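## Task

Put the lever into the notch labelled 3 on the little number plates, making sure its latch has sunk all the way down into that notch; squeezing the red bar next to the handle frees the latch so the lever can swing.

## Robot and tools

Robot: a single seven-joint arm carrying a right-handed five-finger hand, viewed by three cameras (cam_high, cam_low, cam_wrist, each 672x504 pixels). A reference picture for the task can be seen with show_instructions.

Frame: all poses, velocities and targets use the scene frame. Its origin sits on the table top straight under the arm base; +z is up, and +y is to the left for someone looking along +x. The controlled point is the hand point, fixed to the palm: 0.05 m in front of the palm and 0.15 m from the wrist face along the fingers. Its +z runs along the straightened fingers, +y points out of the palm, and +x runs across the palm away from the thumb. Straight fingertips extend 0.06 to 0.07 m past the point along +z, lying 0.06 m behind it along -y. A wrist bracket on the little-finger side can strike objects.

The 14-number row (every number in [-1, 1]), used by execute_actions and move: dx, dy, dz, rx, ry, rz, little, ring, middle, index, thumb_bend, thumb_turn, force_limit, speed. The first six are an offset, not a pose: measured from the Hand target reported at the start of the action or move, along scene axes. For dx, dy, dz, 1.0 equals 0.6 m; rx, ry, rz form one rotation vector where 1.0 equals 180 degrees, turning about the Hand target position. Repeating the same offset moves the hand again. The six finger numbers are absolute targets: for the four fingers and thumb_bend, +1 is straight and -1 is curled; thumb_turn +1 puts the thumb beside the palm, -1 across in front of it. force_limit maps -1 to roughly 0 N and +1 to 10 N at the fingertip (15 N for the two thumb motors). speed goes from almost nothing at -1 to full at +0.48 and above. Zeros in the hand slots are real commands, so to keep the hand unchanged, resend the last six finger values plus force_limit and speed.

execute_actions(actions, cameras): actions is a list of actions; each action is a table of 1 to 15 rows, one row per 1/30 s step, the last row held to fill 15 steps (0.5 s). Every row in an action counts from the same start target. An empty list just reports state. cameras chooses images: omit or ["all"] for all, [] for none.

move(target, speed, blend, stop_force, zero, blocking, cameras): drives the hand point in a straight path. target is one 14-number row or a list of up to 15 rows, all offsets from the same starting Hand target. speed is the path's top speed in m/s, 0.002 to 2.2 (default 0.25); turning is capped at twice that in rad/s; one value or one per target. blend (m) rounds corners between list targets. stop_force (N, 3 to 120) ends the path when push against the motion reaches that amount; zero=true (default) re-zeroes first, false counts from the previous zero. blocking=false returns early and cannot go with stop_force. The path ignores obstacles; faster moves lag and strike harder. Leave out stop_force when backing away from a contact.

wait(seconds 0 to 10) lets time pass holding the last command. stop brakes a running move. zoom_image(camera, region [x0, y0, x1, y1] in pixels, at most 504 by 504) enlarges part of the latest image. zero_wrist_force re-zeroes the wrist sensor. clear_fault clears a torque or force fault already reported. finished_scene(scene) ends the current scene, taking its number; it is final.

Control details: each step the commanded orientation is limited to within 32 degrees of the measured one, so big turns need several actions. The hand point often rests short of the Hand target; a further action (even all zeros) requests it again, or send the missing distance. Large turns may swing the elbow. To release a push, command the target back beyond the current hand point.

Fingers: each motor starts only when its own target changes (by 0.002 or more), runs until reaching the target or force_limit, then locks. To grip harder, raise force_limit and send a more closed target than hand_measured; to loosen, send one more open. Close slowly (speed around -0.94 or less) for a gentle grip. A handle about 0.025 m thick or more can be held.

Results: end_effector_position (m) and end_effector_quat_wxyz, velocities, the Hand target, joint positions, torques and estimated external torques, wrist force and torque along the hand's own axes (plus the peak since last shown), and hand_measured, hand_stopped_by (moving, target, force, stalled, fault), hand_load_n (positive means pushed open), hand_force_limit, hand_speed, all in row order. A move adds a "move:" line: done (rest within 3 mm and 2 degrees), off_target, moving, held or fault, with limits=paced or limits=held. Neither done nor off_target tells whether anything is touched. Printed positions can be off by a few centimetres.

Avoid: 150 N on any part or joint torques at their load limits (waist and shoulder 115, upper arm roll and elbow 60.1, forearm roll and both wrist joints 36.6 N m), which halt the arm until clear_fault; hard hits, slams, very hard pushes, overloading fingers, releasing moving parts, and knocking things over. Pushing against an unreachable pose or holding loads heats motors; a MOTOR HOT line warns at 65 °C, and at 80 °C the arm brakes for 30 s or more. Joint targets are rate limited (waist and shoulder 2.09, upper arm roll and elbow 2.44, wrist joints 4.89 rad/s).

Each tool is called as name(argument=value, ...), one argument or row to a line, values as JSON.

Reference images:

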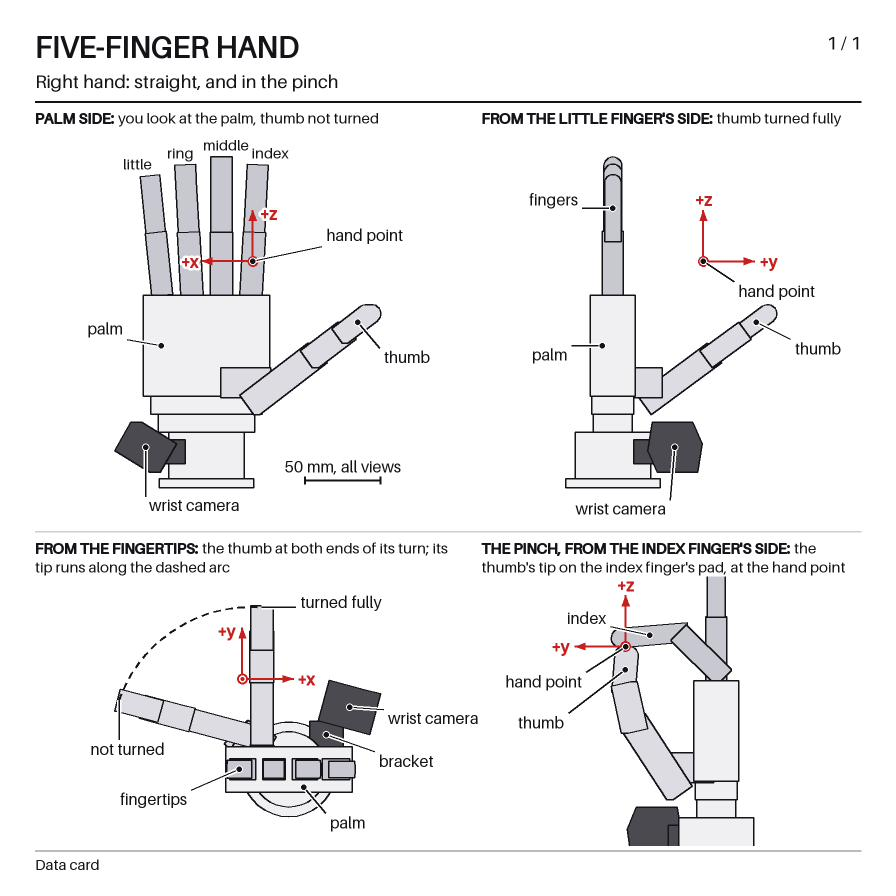

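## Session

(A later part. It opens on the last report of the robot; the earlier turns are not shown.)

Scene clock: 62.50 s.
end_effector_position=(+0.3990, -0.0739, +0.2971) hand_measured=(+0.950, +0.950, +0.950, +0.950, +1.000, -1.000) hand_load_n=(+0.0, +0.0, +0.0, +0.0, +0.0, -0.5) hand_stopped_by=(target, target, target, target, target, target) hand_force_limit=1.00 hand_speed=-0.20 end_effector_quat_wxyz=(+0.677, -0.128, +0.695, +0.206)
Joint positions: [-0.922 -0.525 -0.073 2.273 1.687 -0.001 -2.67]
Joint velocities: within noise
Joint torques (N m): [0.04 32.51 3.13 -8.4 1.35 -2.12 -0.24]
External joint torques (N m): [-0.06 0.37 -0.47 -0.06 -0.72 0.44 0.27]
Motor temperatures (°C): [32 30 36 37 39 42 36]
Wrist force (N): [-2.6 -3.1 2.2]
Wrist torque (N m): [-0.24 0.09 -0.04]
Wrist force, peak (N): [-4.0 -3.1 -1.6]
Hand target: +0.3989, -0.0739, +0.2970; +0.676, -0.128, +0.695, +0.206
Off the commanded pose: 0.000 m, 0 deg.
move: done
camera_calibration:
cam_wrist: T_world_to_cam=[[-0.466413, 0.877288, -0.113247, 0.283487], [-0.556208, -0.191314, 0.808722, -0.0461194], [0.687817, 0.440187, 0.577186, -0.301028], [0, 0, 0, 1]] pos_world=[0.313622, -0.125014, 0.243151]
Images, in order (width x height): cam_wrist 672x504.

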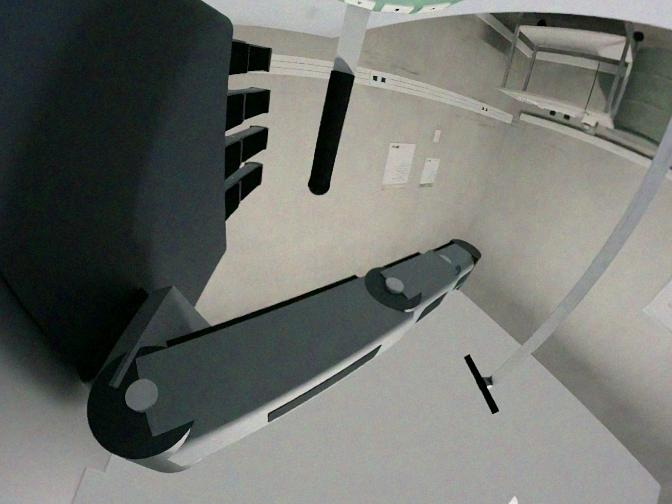

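move(
  target=[0.2225,0.1147,0,0,0,0,0.95,0.95,0.95,0.95,1,-1,1,-0.2],
  speed=0.12,
  stop_force=8,
  cameras=["cam_wrist"],
)

move(
  target=[0,0,0,0,0,0,-1,-1,-1,-1,1,-1,0.7,-0.7],
  cameras=[],
)

move(
  target=[0,0,0,0,0,0,-0.98,-0.98,-0.98,-0.98,1,-1,0.9,-0.7],
  cameras=["cam_low","cam_wrist"],
)

Scene clock: 65.37 s.
end_effector_position=(+0.5325, -0.0050, +0.2970) hand_measured=(+0.950, +0.950, +0.950, +0.950, +1.000, -1.000) hand_load_n=(+0.0, +0.0, +0.0, +0.0, +0.0, -0.5) hand_stopped_by=(target, target, target, target, target, target) hand_force_limit=1.00 hand_speed=-0.20 end_effector_quat_wxyz=(+0.677, -0.128, +0.695, +0.206)
Joint positions: [-0.675 -0.591 0.072 2.133 2.002 0.218 -2.657]
Joint velocities: within noise
Joint torques (N m): [0.17 36.21 5.63 -10.91 1.74 -1.77 -0.15]
External joint torques (N m): [-0.32 0.96 -0.56 -0.22 -0.58 0.1 0.18]
Motor temperatures (°C): [32 30 36 37 39 42 36]
Wrist force (N): [-2.5 -3.2 2.0]
Wrist torque (N m): [-0.25 0.09 -0.05]
Wrist force, peak (N): [-2.8 -2.9 4.4]
Hand target: +0.5324, -0.0051, +0.2970; +0.676, -0.128, +0.695, +0.206
Off the commanded pose: 0.000 m, 0 deg.
move: done
camera_calibration:
cam_wrist: T_world_to_cam=[[-0.466589, 0.877194, -0.113248, 0.285381], [-0.555923, -0.191266, 0.80893, 0.0411408], [0.687928, 0.440394, 0.576895, -0.423148], [0, 0, 0, 1]] pos_world=[0.447122, -0.056114, 0.243151]
Images, in order (width x height): cam_wrist 672x504.

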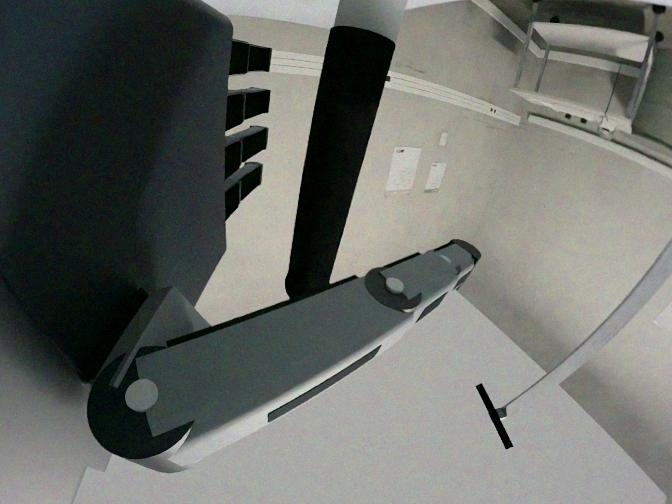

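Scene clock: 66.63 s.
end_effector_position=(+0.5334, -0.0057, +0.2974) hand_measured=(+0.126, +0.180, +0.236, +0.292, +1.000, -1.000) hand_load_n=(+8.5, +9.5, +4.0, +0.0, +0.0, -0.5) hand_stopped_by=(force, force, force, force, target, target) hand_force_limit=0.70 hand_speed=-0.70 end_effector_quat_wxyz=(+0.677, -0.127, +0.695, +0.206)
Joint positions: [-0.675 -0.591 0.072 2.132 2.004 0.218 -2.657]
Joint velocities: within noise
Joint torques (N m): [-1.04 37.3 5.82 -5.31 -1.67 -3.05 0.26]
External joint torques (N m): [0.88 -0.1 -0.75 -5.84 2.83 1.38 -0.22]
Motor temperatures (°C): [32 30 36 37 39 42 36]
Wrist force (N): [5.0 -11.2 20.4]
Wrist torque (N m): [-0.21 -0.55 -0.33]
Wrist force, peak (N): [5.5 -11.6 21.6]
Hand target: +0.5324, -0.0051, +0.2970; +0.676, -0.128, +0.695, +0.206
Off the commanded pose: 0.001 m, 0 deg.
move: done
No camera images: "cameras" was empty.

Scene clock: 67.13 s.
end_effector_position=(+0.5340, -0.0064, +0.2977) hand_measured=(+0.108, +0.158, +0.188, +0.220, +1.000, -1.000) hand_load_n=(+4.0, +3.0, +10.0, +13.0, -0.5, +0.0) hand_stopped_by=(force, force, force, force, target, target) hand_force_limit=0.90 hand_speed=-0.70 end_effector_quat_wxyz=(+0.677, -0.127, +0.695, +0.205)
Joint positions: [-0.675 -0.59 0.071 2.132 2.005 0.219 -2.657]
Joint velocities: within noise
Joint torques (N m): [0.06 36.18 6.6 -2.24 -3.89 -3.1 -0.36]
External joint torques (N m): [-0.22 1.05 -1.53 -8.94 5.05 1.43 0.4]
Motor temperatures (°C): [32 30 36 37 39 42 36]
Wrist force (N): [0.7 -15.5 25.9]
Wrist torque (N m): [-0.47 -0.30 0.01]
Wrist force, peak (N): [5.7 -16.6 30.0]
Hand target: +0.5324, -0.0051, +0.2970; +0.676, -0.128, +0.695, +0.206
Off the commanded pose: 0.002 m, 0 deg.
move: done
camera_calibration:
cam_wrist: T_world_to_cam=[[-0.462864, 0.879059, -0.11407, 0.285692], [-0.557992, -0.188952, 0.808048, 0.042584], [0.688768, 0.437667, 0.577967, -0.424713], [0, 0, 0, 1]] pos_world=[0.448527, -0.057211, 0.24365]
Images, in order (width x height): cam_low 672x504, cam_wrist 672x504.

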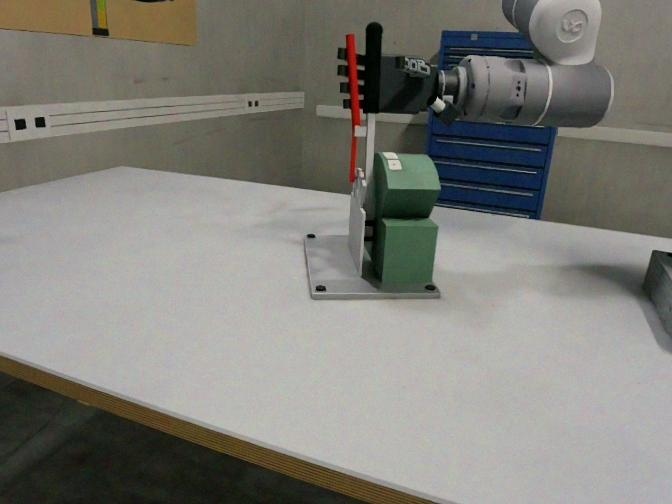

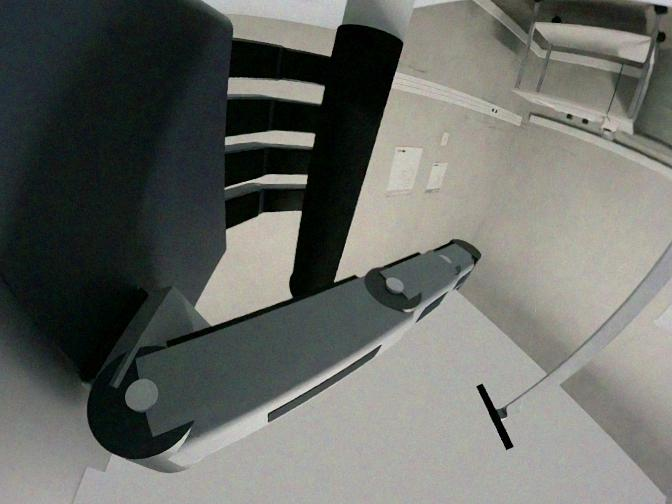

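move(
  target=[0.003,-0.006,0,0,0,0,-1,-1,-1,-1,1,-1,1,-0.7],
  cameras=[],
)

move(
  target=[0,0,0,0,0,0,-0.98,-0.98,-0.98,-0.98,1,-1,1,-0.7],
  cameras=["cam_low"],
)

zoom_image(
  camera="cam_low",
  region=[320, 20, 420, 200],
)

Scene clock: 68.83 s.
end_effector_position=(+0.5348, -0.0078, +0.2977) hand_measured=(+0.088, +0.136, +0.172, +0.218, +1.000, -1.000) hand_load_n=(+7.0, +5.5, +6.0, +0.5, -0.5, +0.0) hand_stopped_by=(force, force, force, force, target, target) hand_force_limit=1.00 hand_speed=-0.70 end_effector_quat_wxyz=(+0.677, -0.128, +0.695, +0.207)
Joint positions: [-0.675 -0.593 0.07 2.125 2 0.217 -2.65]
Joint velocities: within noise
Joint torques (N m): [-6.13 36.87 -0.41 -8.39 -0.62 -0.77 0.03]
External joint torques (N m): [5.97 0.55 5.46 -2.91 1.79 -0.89 0.02]
Motor temperatures (°C): [32 30 36 37 39 42 36]
Wrist force (N): [1.7 -1.7 22.2]
Wrist torque (N m): [-0.43 -0.67 0.11]
Wrist force, peak (N): [11.1 -17.6 38.6]
Hand target: +0.5342, -0.0087, +0.2970; +0.676, -0.128, +0.695, +0.206
Off the commanded pose: 0.001 m, 0 deg.
move: done
No camera images: "cameras" was empty.

Scene clock: 69.33 s.
end_effector_position=(+0.5355, -0.0092, +0.2979) hand_measured=(+0.066, +0.088, +0.100, +0.114, +1.000, -1.000) hand_load_n=(+0.0, +2.5, +8.5, +11.0, +0.0, -0.5) hand_stopped_by=(force, force, force, force, target, target) hand_force_limit=1.00 hand_speed=-0.70 end_effector_quat_wxyz=(+0.677, -0.127, +0.695, +0.206)
Joint positions: [-0.675 -0.592 0.068 2.124 2.001 0.217 -2.65]
Joint velocities: within noise
Joint torques (N m): [-1.84 34.37 3.22 -4.46 -2.62 -1.11 -0.36]
External joint torques (N m): [1.69 3.09 1.82 -6.87 3.79 -0.56 0.4]
Motor temperatures (°C): [32 30 36 37 39 42 36]
Wrist force (N): [-5.0 -9.0 21.4]
Wrist torque (N m): [-0.23 -0.16 -0.05]
Wrist force, peak (N): [-0.1 -8.9 26.0]
Hand target: +0.5342, -0.0087, +0.2970; +0.676, -0.128, +0.695, +0.206
Off the commanded pose: 0.002 m, 0 deg.
move: done
Images, in order (width x height): cam_low 672x504.

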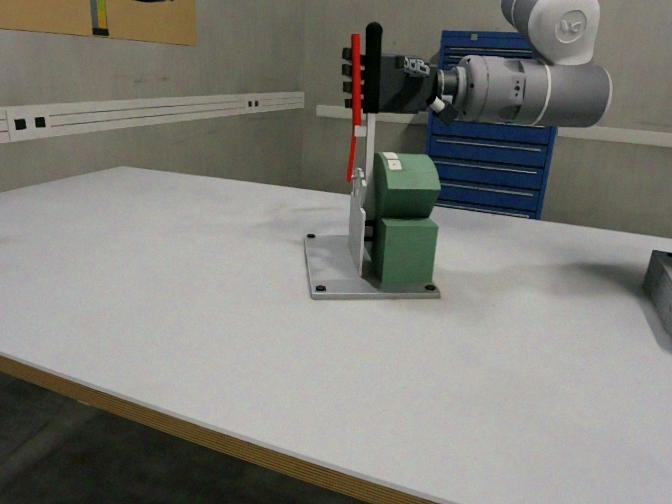

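Scaled by 2.800.

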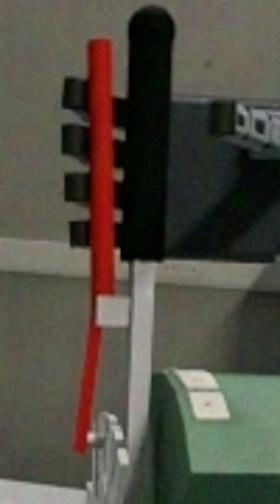

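move(
  target=[0.002,-0.004,0,0,0,0,-1,-1,-1,-1,1,-1,1,-0.7],
  cameras=[],
)

move(
  target=[0,0,0,0,0,0,-0.98,-0.98,-0.98,-0.98,1,-1,1,-0.65],
  cameras=["cam_low"],
)

zoom_image(
  camera="cam_low",
  region=[320, 20, 420, 200],
)

Scene clock: 70.93 s.
end_effector_position=(+0.5362, -0.0099, +0.2980) hand_measured=(+0.028, +0.064, +0.078, +0.114, +1.000, -1.000) hand_load_n=(+10.0, +6.0, +8.5, +0.0, +0.0, +0.0) hand_stopped_by=(force, force, force, force, target, target) hand_force_limit=1.00 hand_speed=-0.70 end_effector_quat_wxyz=(+0.677, -0.128, +0.694, +0.207)
Joint positions: [-0.675 -0.594 0.068 2.12 1.997 0.217 -2.646]
Joint velocities: within noise
Joint torques (N m): [-8 36.72 -2.51 -7.64 -1.2 -0.14 0.1]
External joint torques (N m): [7.85 0.87 7.54 -3.75 2.37 -1.52 -0.06]
Motor temperatures (°C): [32 30 36 37 39 42 36]
Wrist force (N): [2.1 -0.9 27.6]
Wrist torque (N m): [-0.45 -1.02 0.06]
Wrist force, peak (N): [4.4 -12.1 32.3]
Hand target: +0.5354, -0.0111, +0.2970; +0.676, -0.128, +0.695, +0.206
Off the commanded pose: 0.002 m, 0 deg.
move: done
No camera images: "cameras" was empty.

Scene clock: 71.43 s.
end_effector_position=(+0.5366, -0.0109, +0.2981) hand_measured=(+0.012, +0.038, +0.024, +0.022, +1.000, -1.000) hand_load_n=(+4.0, +0.0, +7.5, +10.5, +0.0, -0.5) hand_stopped_by=(force, force, force, force, target, target) hand_force_limit=1.00 hand_speed=-0.65 end_effector_quat_wxyz=(+0.677, -0.128, +0.694, +0.206)
Joint positions: [-0.675 -0.594 0.067 2.119 1.998 0.217 -2.646]
Joint velocities: within noise
Joint torques (N m): [-4.43 34.69 0.45 -5.35 -2.23 -0.27 -0.3]
External joint torques (N m): [4.27 2.93 4.57 -6.07 3.4 -1.39 0.34]
Motor temperatures (°C): [32 30 36 37 39 42 36]
Wrist force (N): [-5.1 -5.1 24.1]
Wrist torque (N m): [-0.27 -0.38 -0.01]
Wrist force, peak (N): [-0.5 -7.2 29.2]
Hand target: +0.5354, -0.0111, +0.2970; +0.676, -0.128, +0.695, +0.206
Off the commanded pose: 0.002 m, 0 deg.
move: done
Images, in order (width x height): cam_low 672x504.

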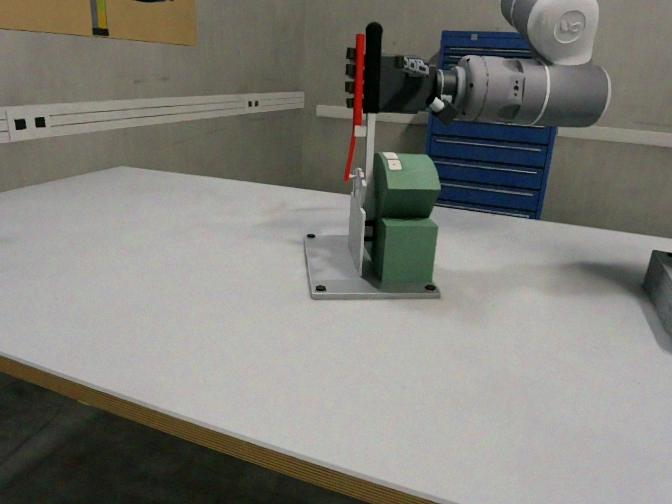

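Scaled by 2.800.

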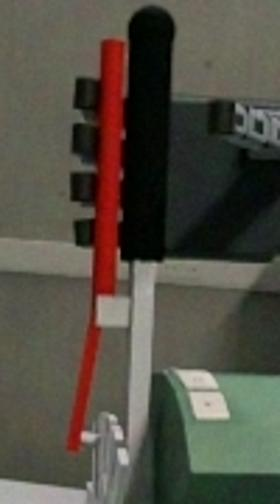

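move(
  target=[-0.0467,0.0903,0.001,-0.0691,-0.0357,0,-0.98,-0.98,-0.98,-0.98,1,-1,1,-0.65],
  speed=0.05,
  stop_force=30,
  cameras=["cam_high"],
)

move(
  target=[0,0,0,0,0,0,0.95,0.95,0.95,0.95,1,-1,1,-0.2],
)

zoom_image(
  camera="cam_low",
  region=[320, 20, 420, 200],
)

zoom_image(
  camera="cam_high",
  region=[320, 230, 440, 390],
)

Scene clock: 75.60 s.
end_effector_position=(+0.5087, +0.0427, +0.2978) hand_measured=(+0.012, +0.038, +0.026, +0.024, +1.000, -1.000) hand_load_n=(+9.0, +5.0, +13.0, +13.5, +0.0, -0.5) hand_stopped_by=(force, force, force, force, target, target) hand_force_limit=1.00 hand_speed=-0.65 end_effector_quat_wxyz=(+0.697, -0.211, +0.675, +0.121)
Joint positions: [-0.634 -0.509 0.083 2.241 2.061 0.225 -2.938]
Joint velocities: within noise
Joint torques (N m): [-5.02 37.47 3.49 -2.42 -2.98 -4.51 1]
External joint torques (N m): [4.87 -4.13 1.06 -8.08 4.14 2.82 -0.96]
Motor temperatures (°C): [32 30 36 37 39 42 36]
Wrist force (N): [18.3 -7.0 41.2]
Wrist torque (N m): [-0.28 -0.63 -0.11]
Wrist force, peak (N): [18.7 -7.0 41.2]
Hand target: +0.5074, +0.0431, +0.2976; +0.696, -0.212, +0.675, +0.122
Off the commanded pose: 0.001 m, 0 deg.
move: done
Images, in order (width x height): cam_high 672x504.

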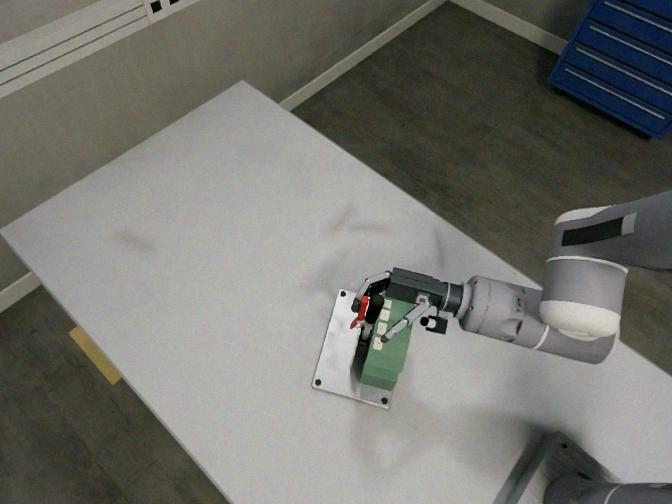

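Scene clock: 76.33 s.
end_effector_position=(+0.5074, +0.0431, +0.2975) hand_measured=(+0.950, +0.950, +0.950, +0.950, +1.000, -1.000) hand_load_n=(+0.0, +0.0, +0.0, +0.0, +0.0, -0.5) hand_stopped_by=(target, target, target, target, target, target) hand_force_limit=1.00 hand_speed=-0.20 end_effector_quat_wxyz=(+0.696, -0.212, +0.675, +0.122)
Joint positions: [-0.635 -0.509 0.083 2.243 2.058 0.225 -2.937]
Joint velocities: within noise
Joint torques (N m): [0.08 32.76 5.07 -10.13 1.52 -1.94 -0.16]
External joint torques (N m): [-0.24 0.54 -0.53 -0.35 -0.38 0.25 0.19]
Motor temperatures (°C): [32 30 36 37 39 42 36]
Wrist force (N): [-3.2 -2.5 1.9]
Wrist torque (N m): [0.02 0.20 -0.01]
Wrist force, peak (N): [18.8 -6.9 41.1]
Hand target: +0.5074, +0.0431, +0.2976; +0.696, -0.212, +0.675, +0.122
Off the commanded pose: 0.000 m, 0 deg.
move: done
camera_calibration:
cam_wrist: T_world_to_cam=[[-0.44035, 0.826724, -0.350169, 0.290907], [-0.644284, -0.0193436, 0.764542, 0.0867221], [0.625292, 0.562275, 0.541163, -0.390264], [0, 0, 0, 1]] pos_world=[0.428003, -0.0193868, 0.24676]

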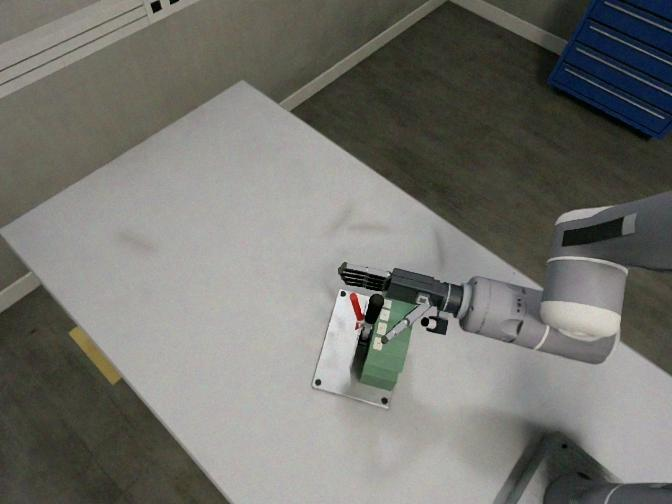

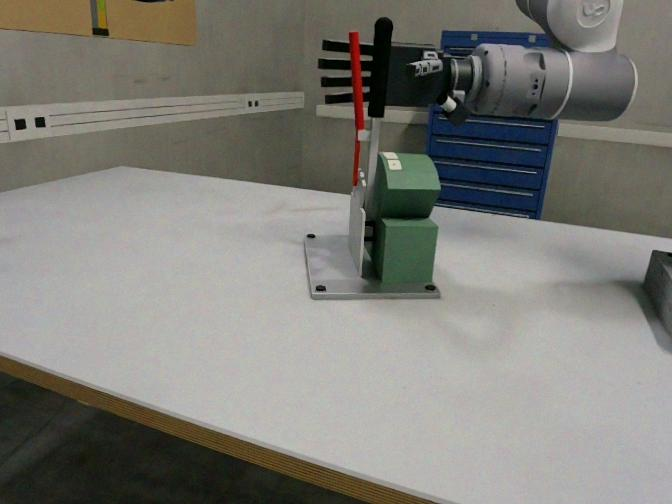

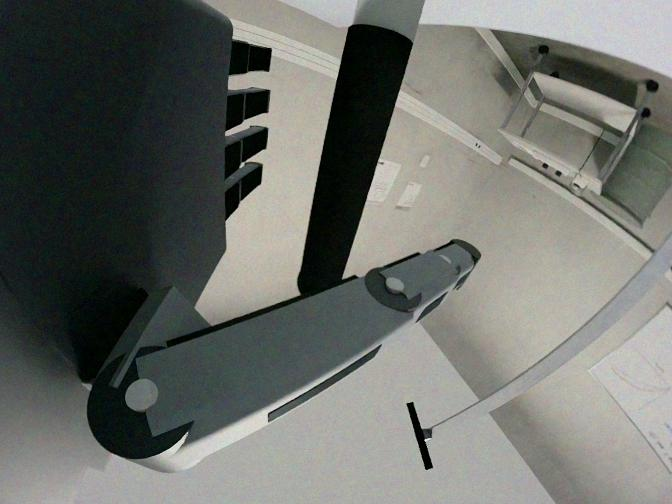

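Scaled by 2.800.

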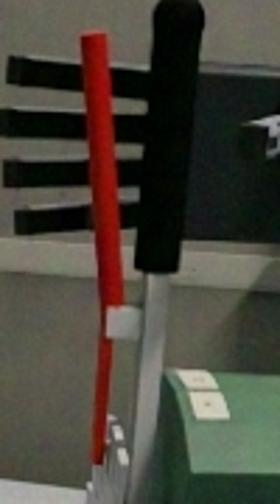

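Scaled by 3.150.

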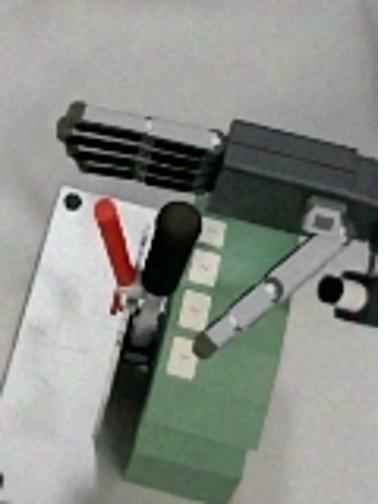

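move(
  target=[-0.034,0.066,0,0,0,0,0.95,0.95,0.95,0.95,1,-1,1,-0.2],
  speed=0.02,
  stop_force=5,
  cameras=["cam_low"],
)

move(
  target=[-0.02,0.0385,0.002,-0.0444,-0.0229,0,0.95,0.95,0.95,0.95,1,-1,1,-0.2],
  speed=0.008,
  stop_force=16,
  cameras=["cam_low"],
)

zoom_image(
  camera="cam_low",
  region=[320, 20, 420, 200],
)

Scene clock: 80.23 s.
end_effector_position=(+0.4883, +0.0804, +0.2974) hand_measured=(+0.950, +0.950, +0.950, +0.950, +1.000, -1.000) hand_load_n=(+1.0, +0.0, +0.0, +0.0, +0.0, +0.0) hand_stopped_by=(target, target, target, target, target, target) hand_force_limit=1.00 hand_speed=-0.20 end_effector_quat_wxyz=(+0.696, -0.211, +0.675, +0.121)
Joint positions: [-0.424 -0.445 -0.087 2.367 2.15 0.151 -2.966]
Joint velocities: within noise
Joint torques (N m): [3.8 30.86 7.68 -5.49 -0.32 -3.66 0.06]
External joint torques (N m): [-3.97 -0.26 -5.19 -3.56 1.26 1.95 -0.03]
Motor temperatures (°C): [32 30 36 37 39 42 36]
Wrist force (N): [2.9 -10.4 4.1]
Wrist torque (N m): [-0.09 0.05 -0.26]
Wrist force, peak (N): [4.0 -13.1 4.8]
Hand target: +0.4875, +0.0817, +0.2977; +0.696, -0.212, +0.675, +0.123 (not the last commanded pose)
Off the commanded pose: 0.003 m, 0 deg.
move: contact
Images, in order (width x height): cam_low 672x504.

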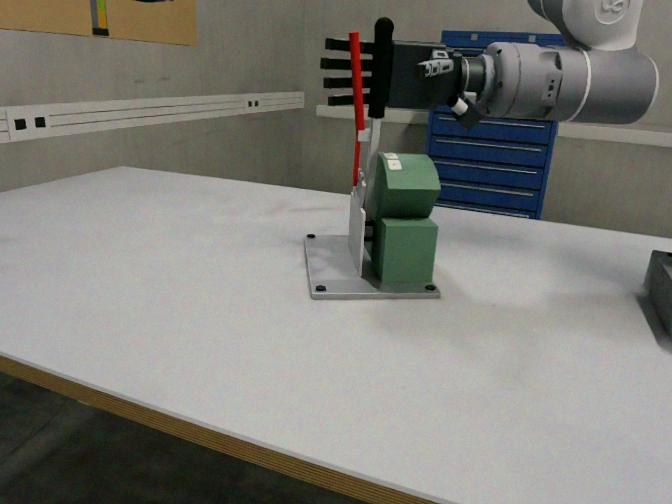

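Scene clock: 82.20 s.
end_effector_position=(+0.4876, +0.0816, +0.2970) hand_measured=(+0.950, +0.950, +0.950, +0.950, +1.000, -1.000) hand_load_n=(+0.0, +0.0, +1.0, +2.0, +0.0, +0.0) hand_stopped_by=(target, target, target, target, target, target) hand_force_limit=1.00 hand_speed=-0.20 end_effector_quat_wxyz=(+0.697, -0.217, +0.674, +0.111)
Joint positions: [-0.3 -0.419 -0.214 2.403 2.173 0.117 -2.965]
Joint velocities: within noise
Joint torques (N m): [10.37 34.6 14.76 -1.53 -4.09 -7.96 -0.6]
External joint torques (N m): [-10.55 -4.6 -13.51 -7.57 4.96 6.28 0.62]
Motor temperatures (°C): [32 30 36 37 39 42 36]
Wrist force (N): [15.4 -24.9 10.8]
Wrist torque (N m): [-0.98 0.04 0.93]
Wrist force, peak (N): [17.0 -25.1 10.6]
Hand target: +0.4858, +0.0850, +0.2978; +0.698, -0.219, +0.672, +0.115 (not the last commanded pose)
Off the commanded pose: 0.026 m, 8 deg.
move: contact
Images, in order (width x height): cam_low 672x504.

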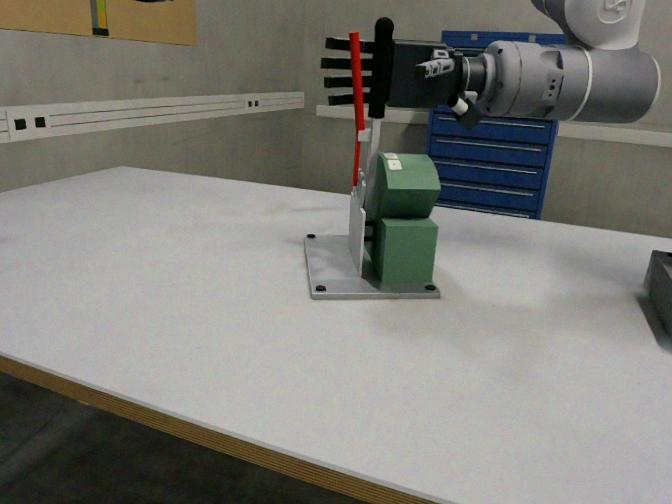

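Scaled by 2.800.

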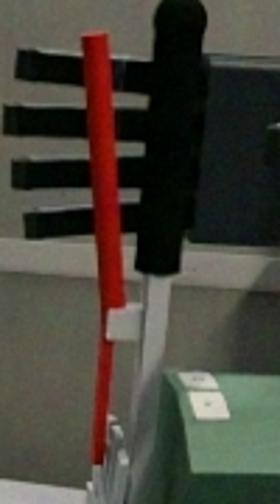

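Blocked in notch. Back off and check.

move(
  target=[
    [0.027,-0.052,0,0,0,0,0.95,0.95,0.95,0.95,1,-1,1,-0.2],
    [-0.2,-0.19,0.06,0,0,0,0.95,0.95,0.95,0.95,1,-1,1,-0.2],
    [-0.20,-0.19,0.16,-0.064,0.123,0,0.95,0.95,0.95,0.95,1,-1,1,-0.2],
  ],
  speed=[0.1,0.25,0.25],
)

zoom_image(
  camera="cam_wrist",
  region=[260, 0, 470, 157],
)

zoom_image(
  camera="cam_high",
  region=[320, 230, 440, 390],
)

Scene clock: 85.40 s.
end_effector_position=(+0.3658, -0.0291, +0.3939) hand_measured=(+0.950, +0.950, +0.950, +0.950, +1.000, -1.000) hand_load_n=(+0.0, +0.0, +0.0, +0.0, +0.0, +0.0) hand_stopped_by=(target, target, target, target, target, target) hand_force_limit=1.00 hand_speed=-0.20 end_effector_quat_wxyz=(+0.530, -0.262, +0.802, +0.087)
Joint positions: [-0.471 0.391 -0.1 2.493 1.371 0.67 -2.068]
Joint velocities: within noise
Joint torques (N m): [0.32 9.36 -0.17 -24.8 -0.87 0.91 -0.19]
External joint torques (N m): [-0.32 0.49 -0.46 -0.55 -0.56 0.17 0.22]
Motor temperatures (°C): [32 30 36 37 39 42 36]
Wrist force (N): [-4.3 -2.5 0.7]
Wrist torque (N m): [0.09 0.32 -0.08]
Wrist force, peak (N): [17.1 -25.1 10.4]
Hand target: +0.3658, -0.0290, +0.3938; +0.530, -0.262, +0.802, +0.087
Off the commanded pose: 0.000 m, 0 deg.
move: done
camera_calibration:
cam_wrist: T_world_to_cam=[[-0.575163, 0.74738, -0.332582, 0.362059], [-0.31996, 0.168639, 0.932302, -0.25893], [0.75287, 0.642639, 0.142137, -0.200379], [0, 0, 0, 1]] pos_world=[0.276255, -0.0981581, 0.390297]

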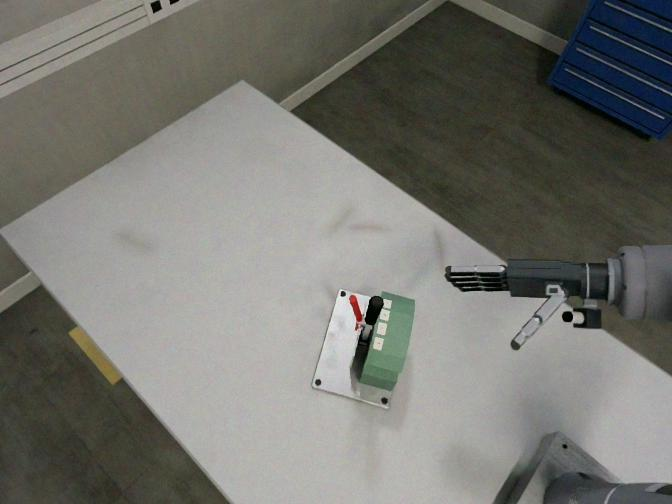

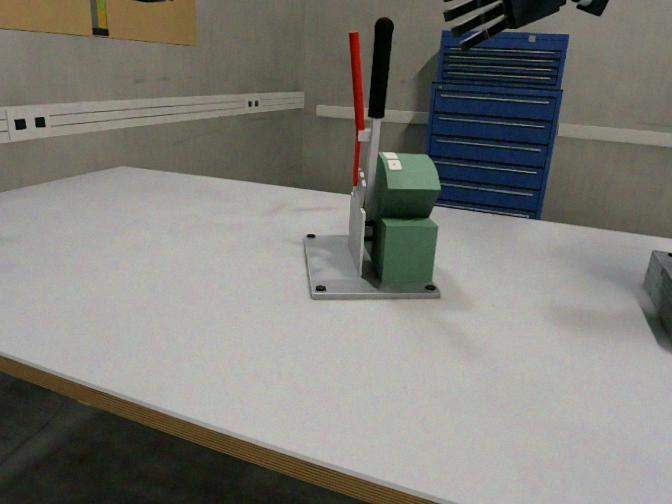

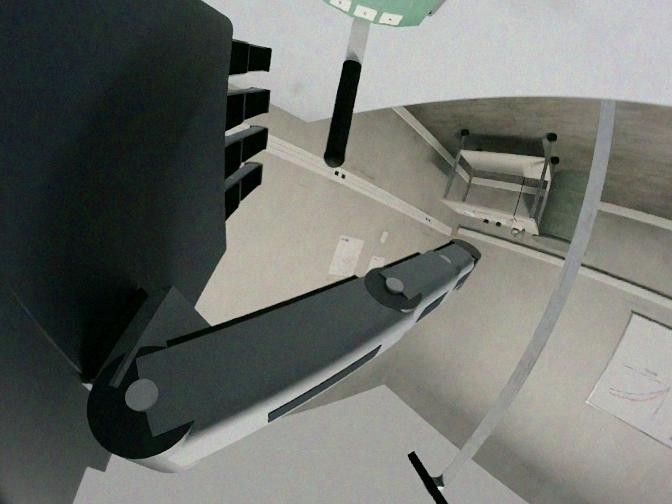

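Scaled by 2.400 from the camera's 672x504 image, which has a finer 960x720 frame.

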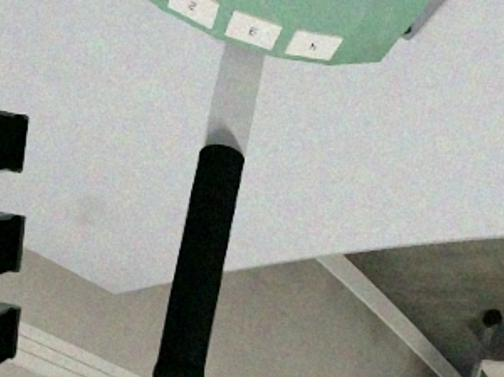

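Scaled by 3.150.

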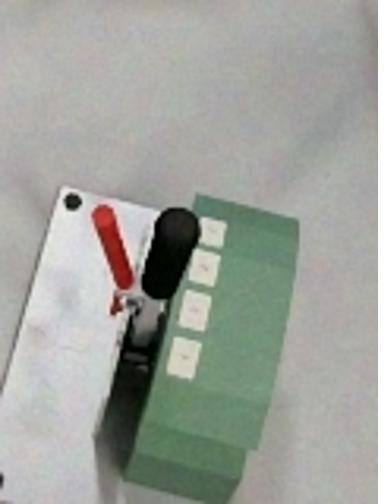

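Lever at 3 (upside-down 3). Done.

finished_scene(
  scene=2,
)

The scene is finished: the task was done.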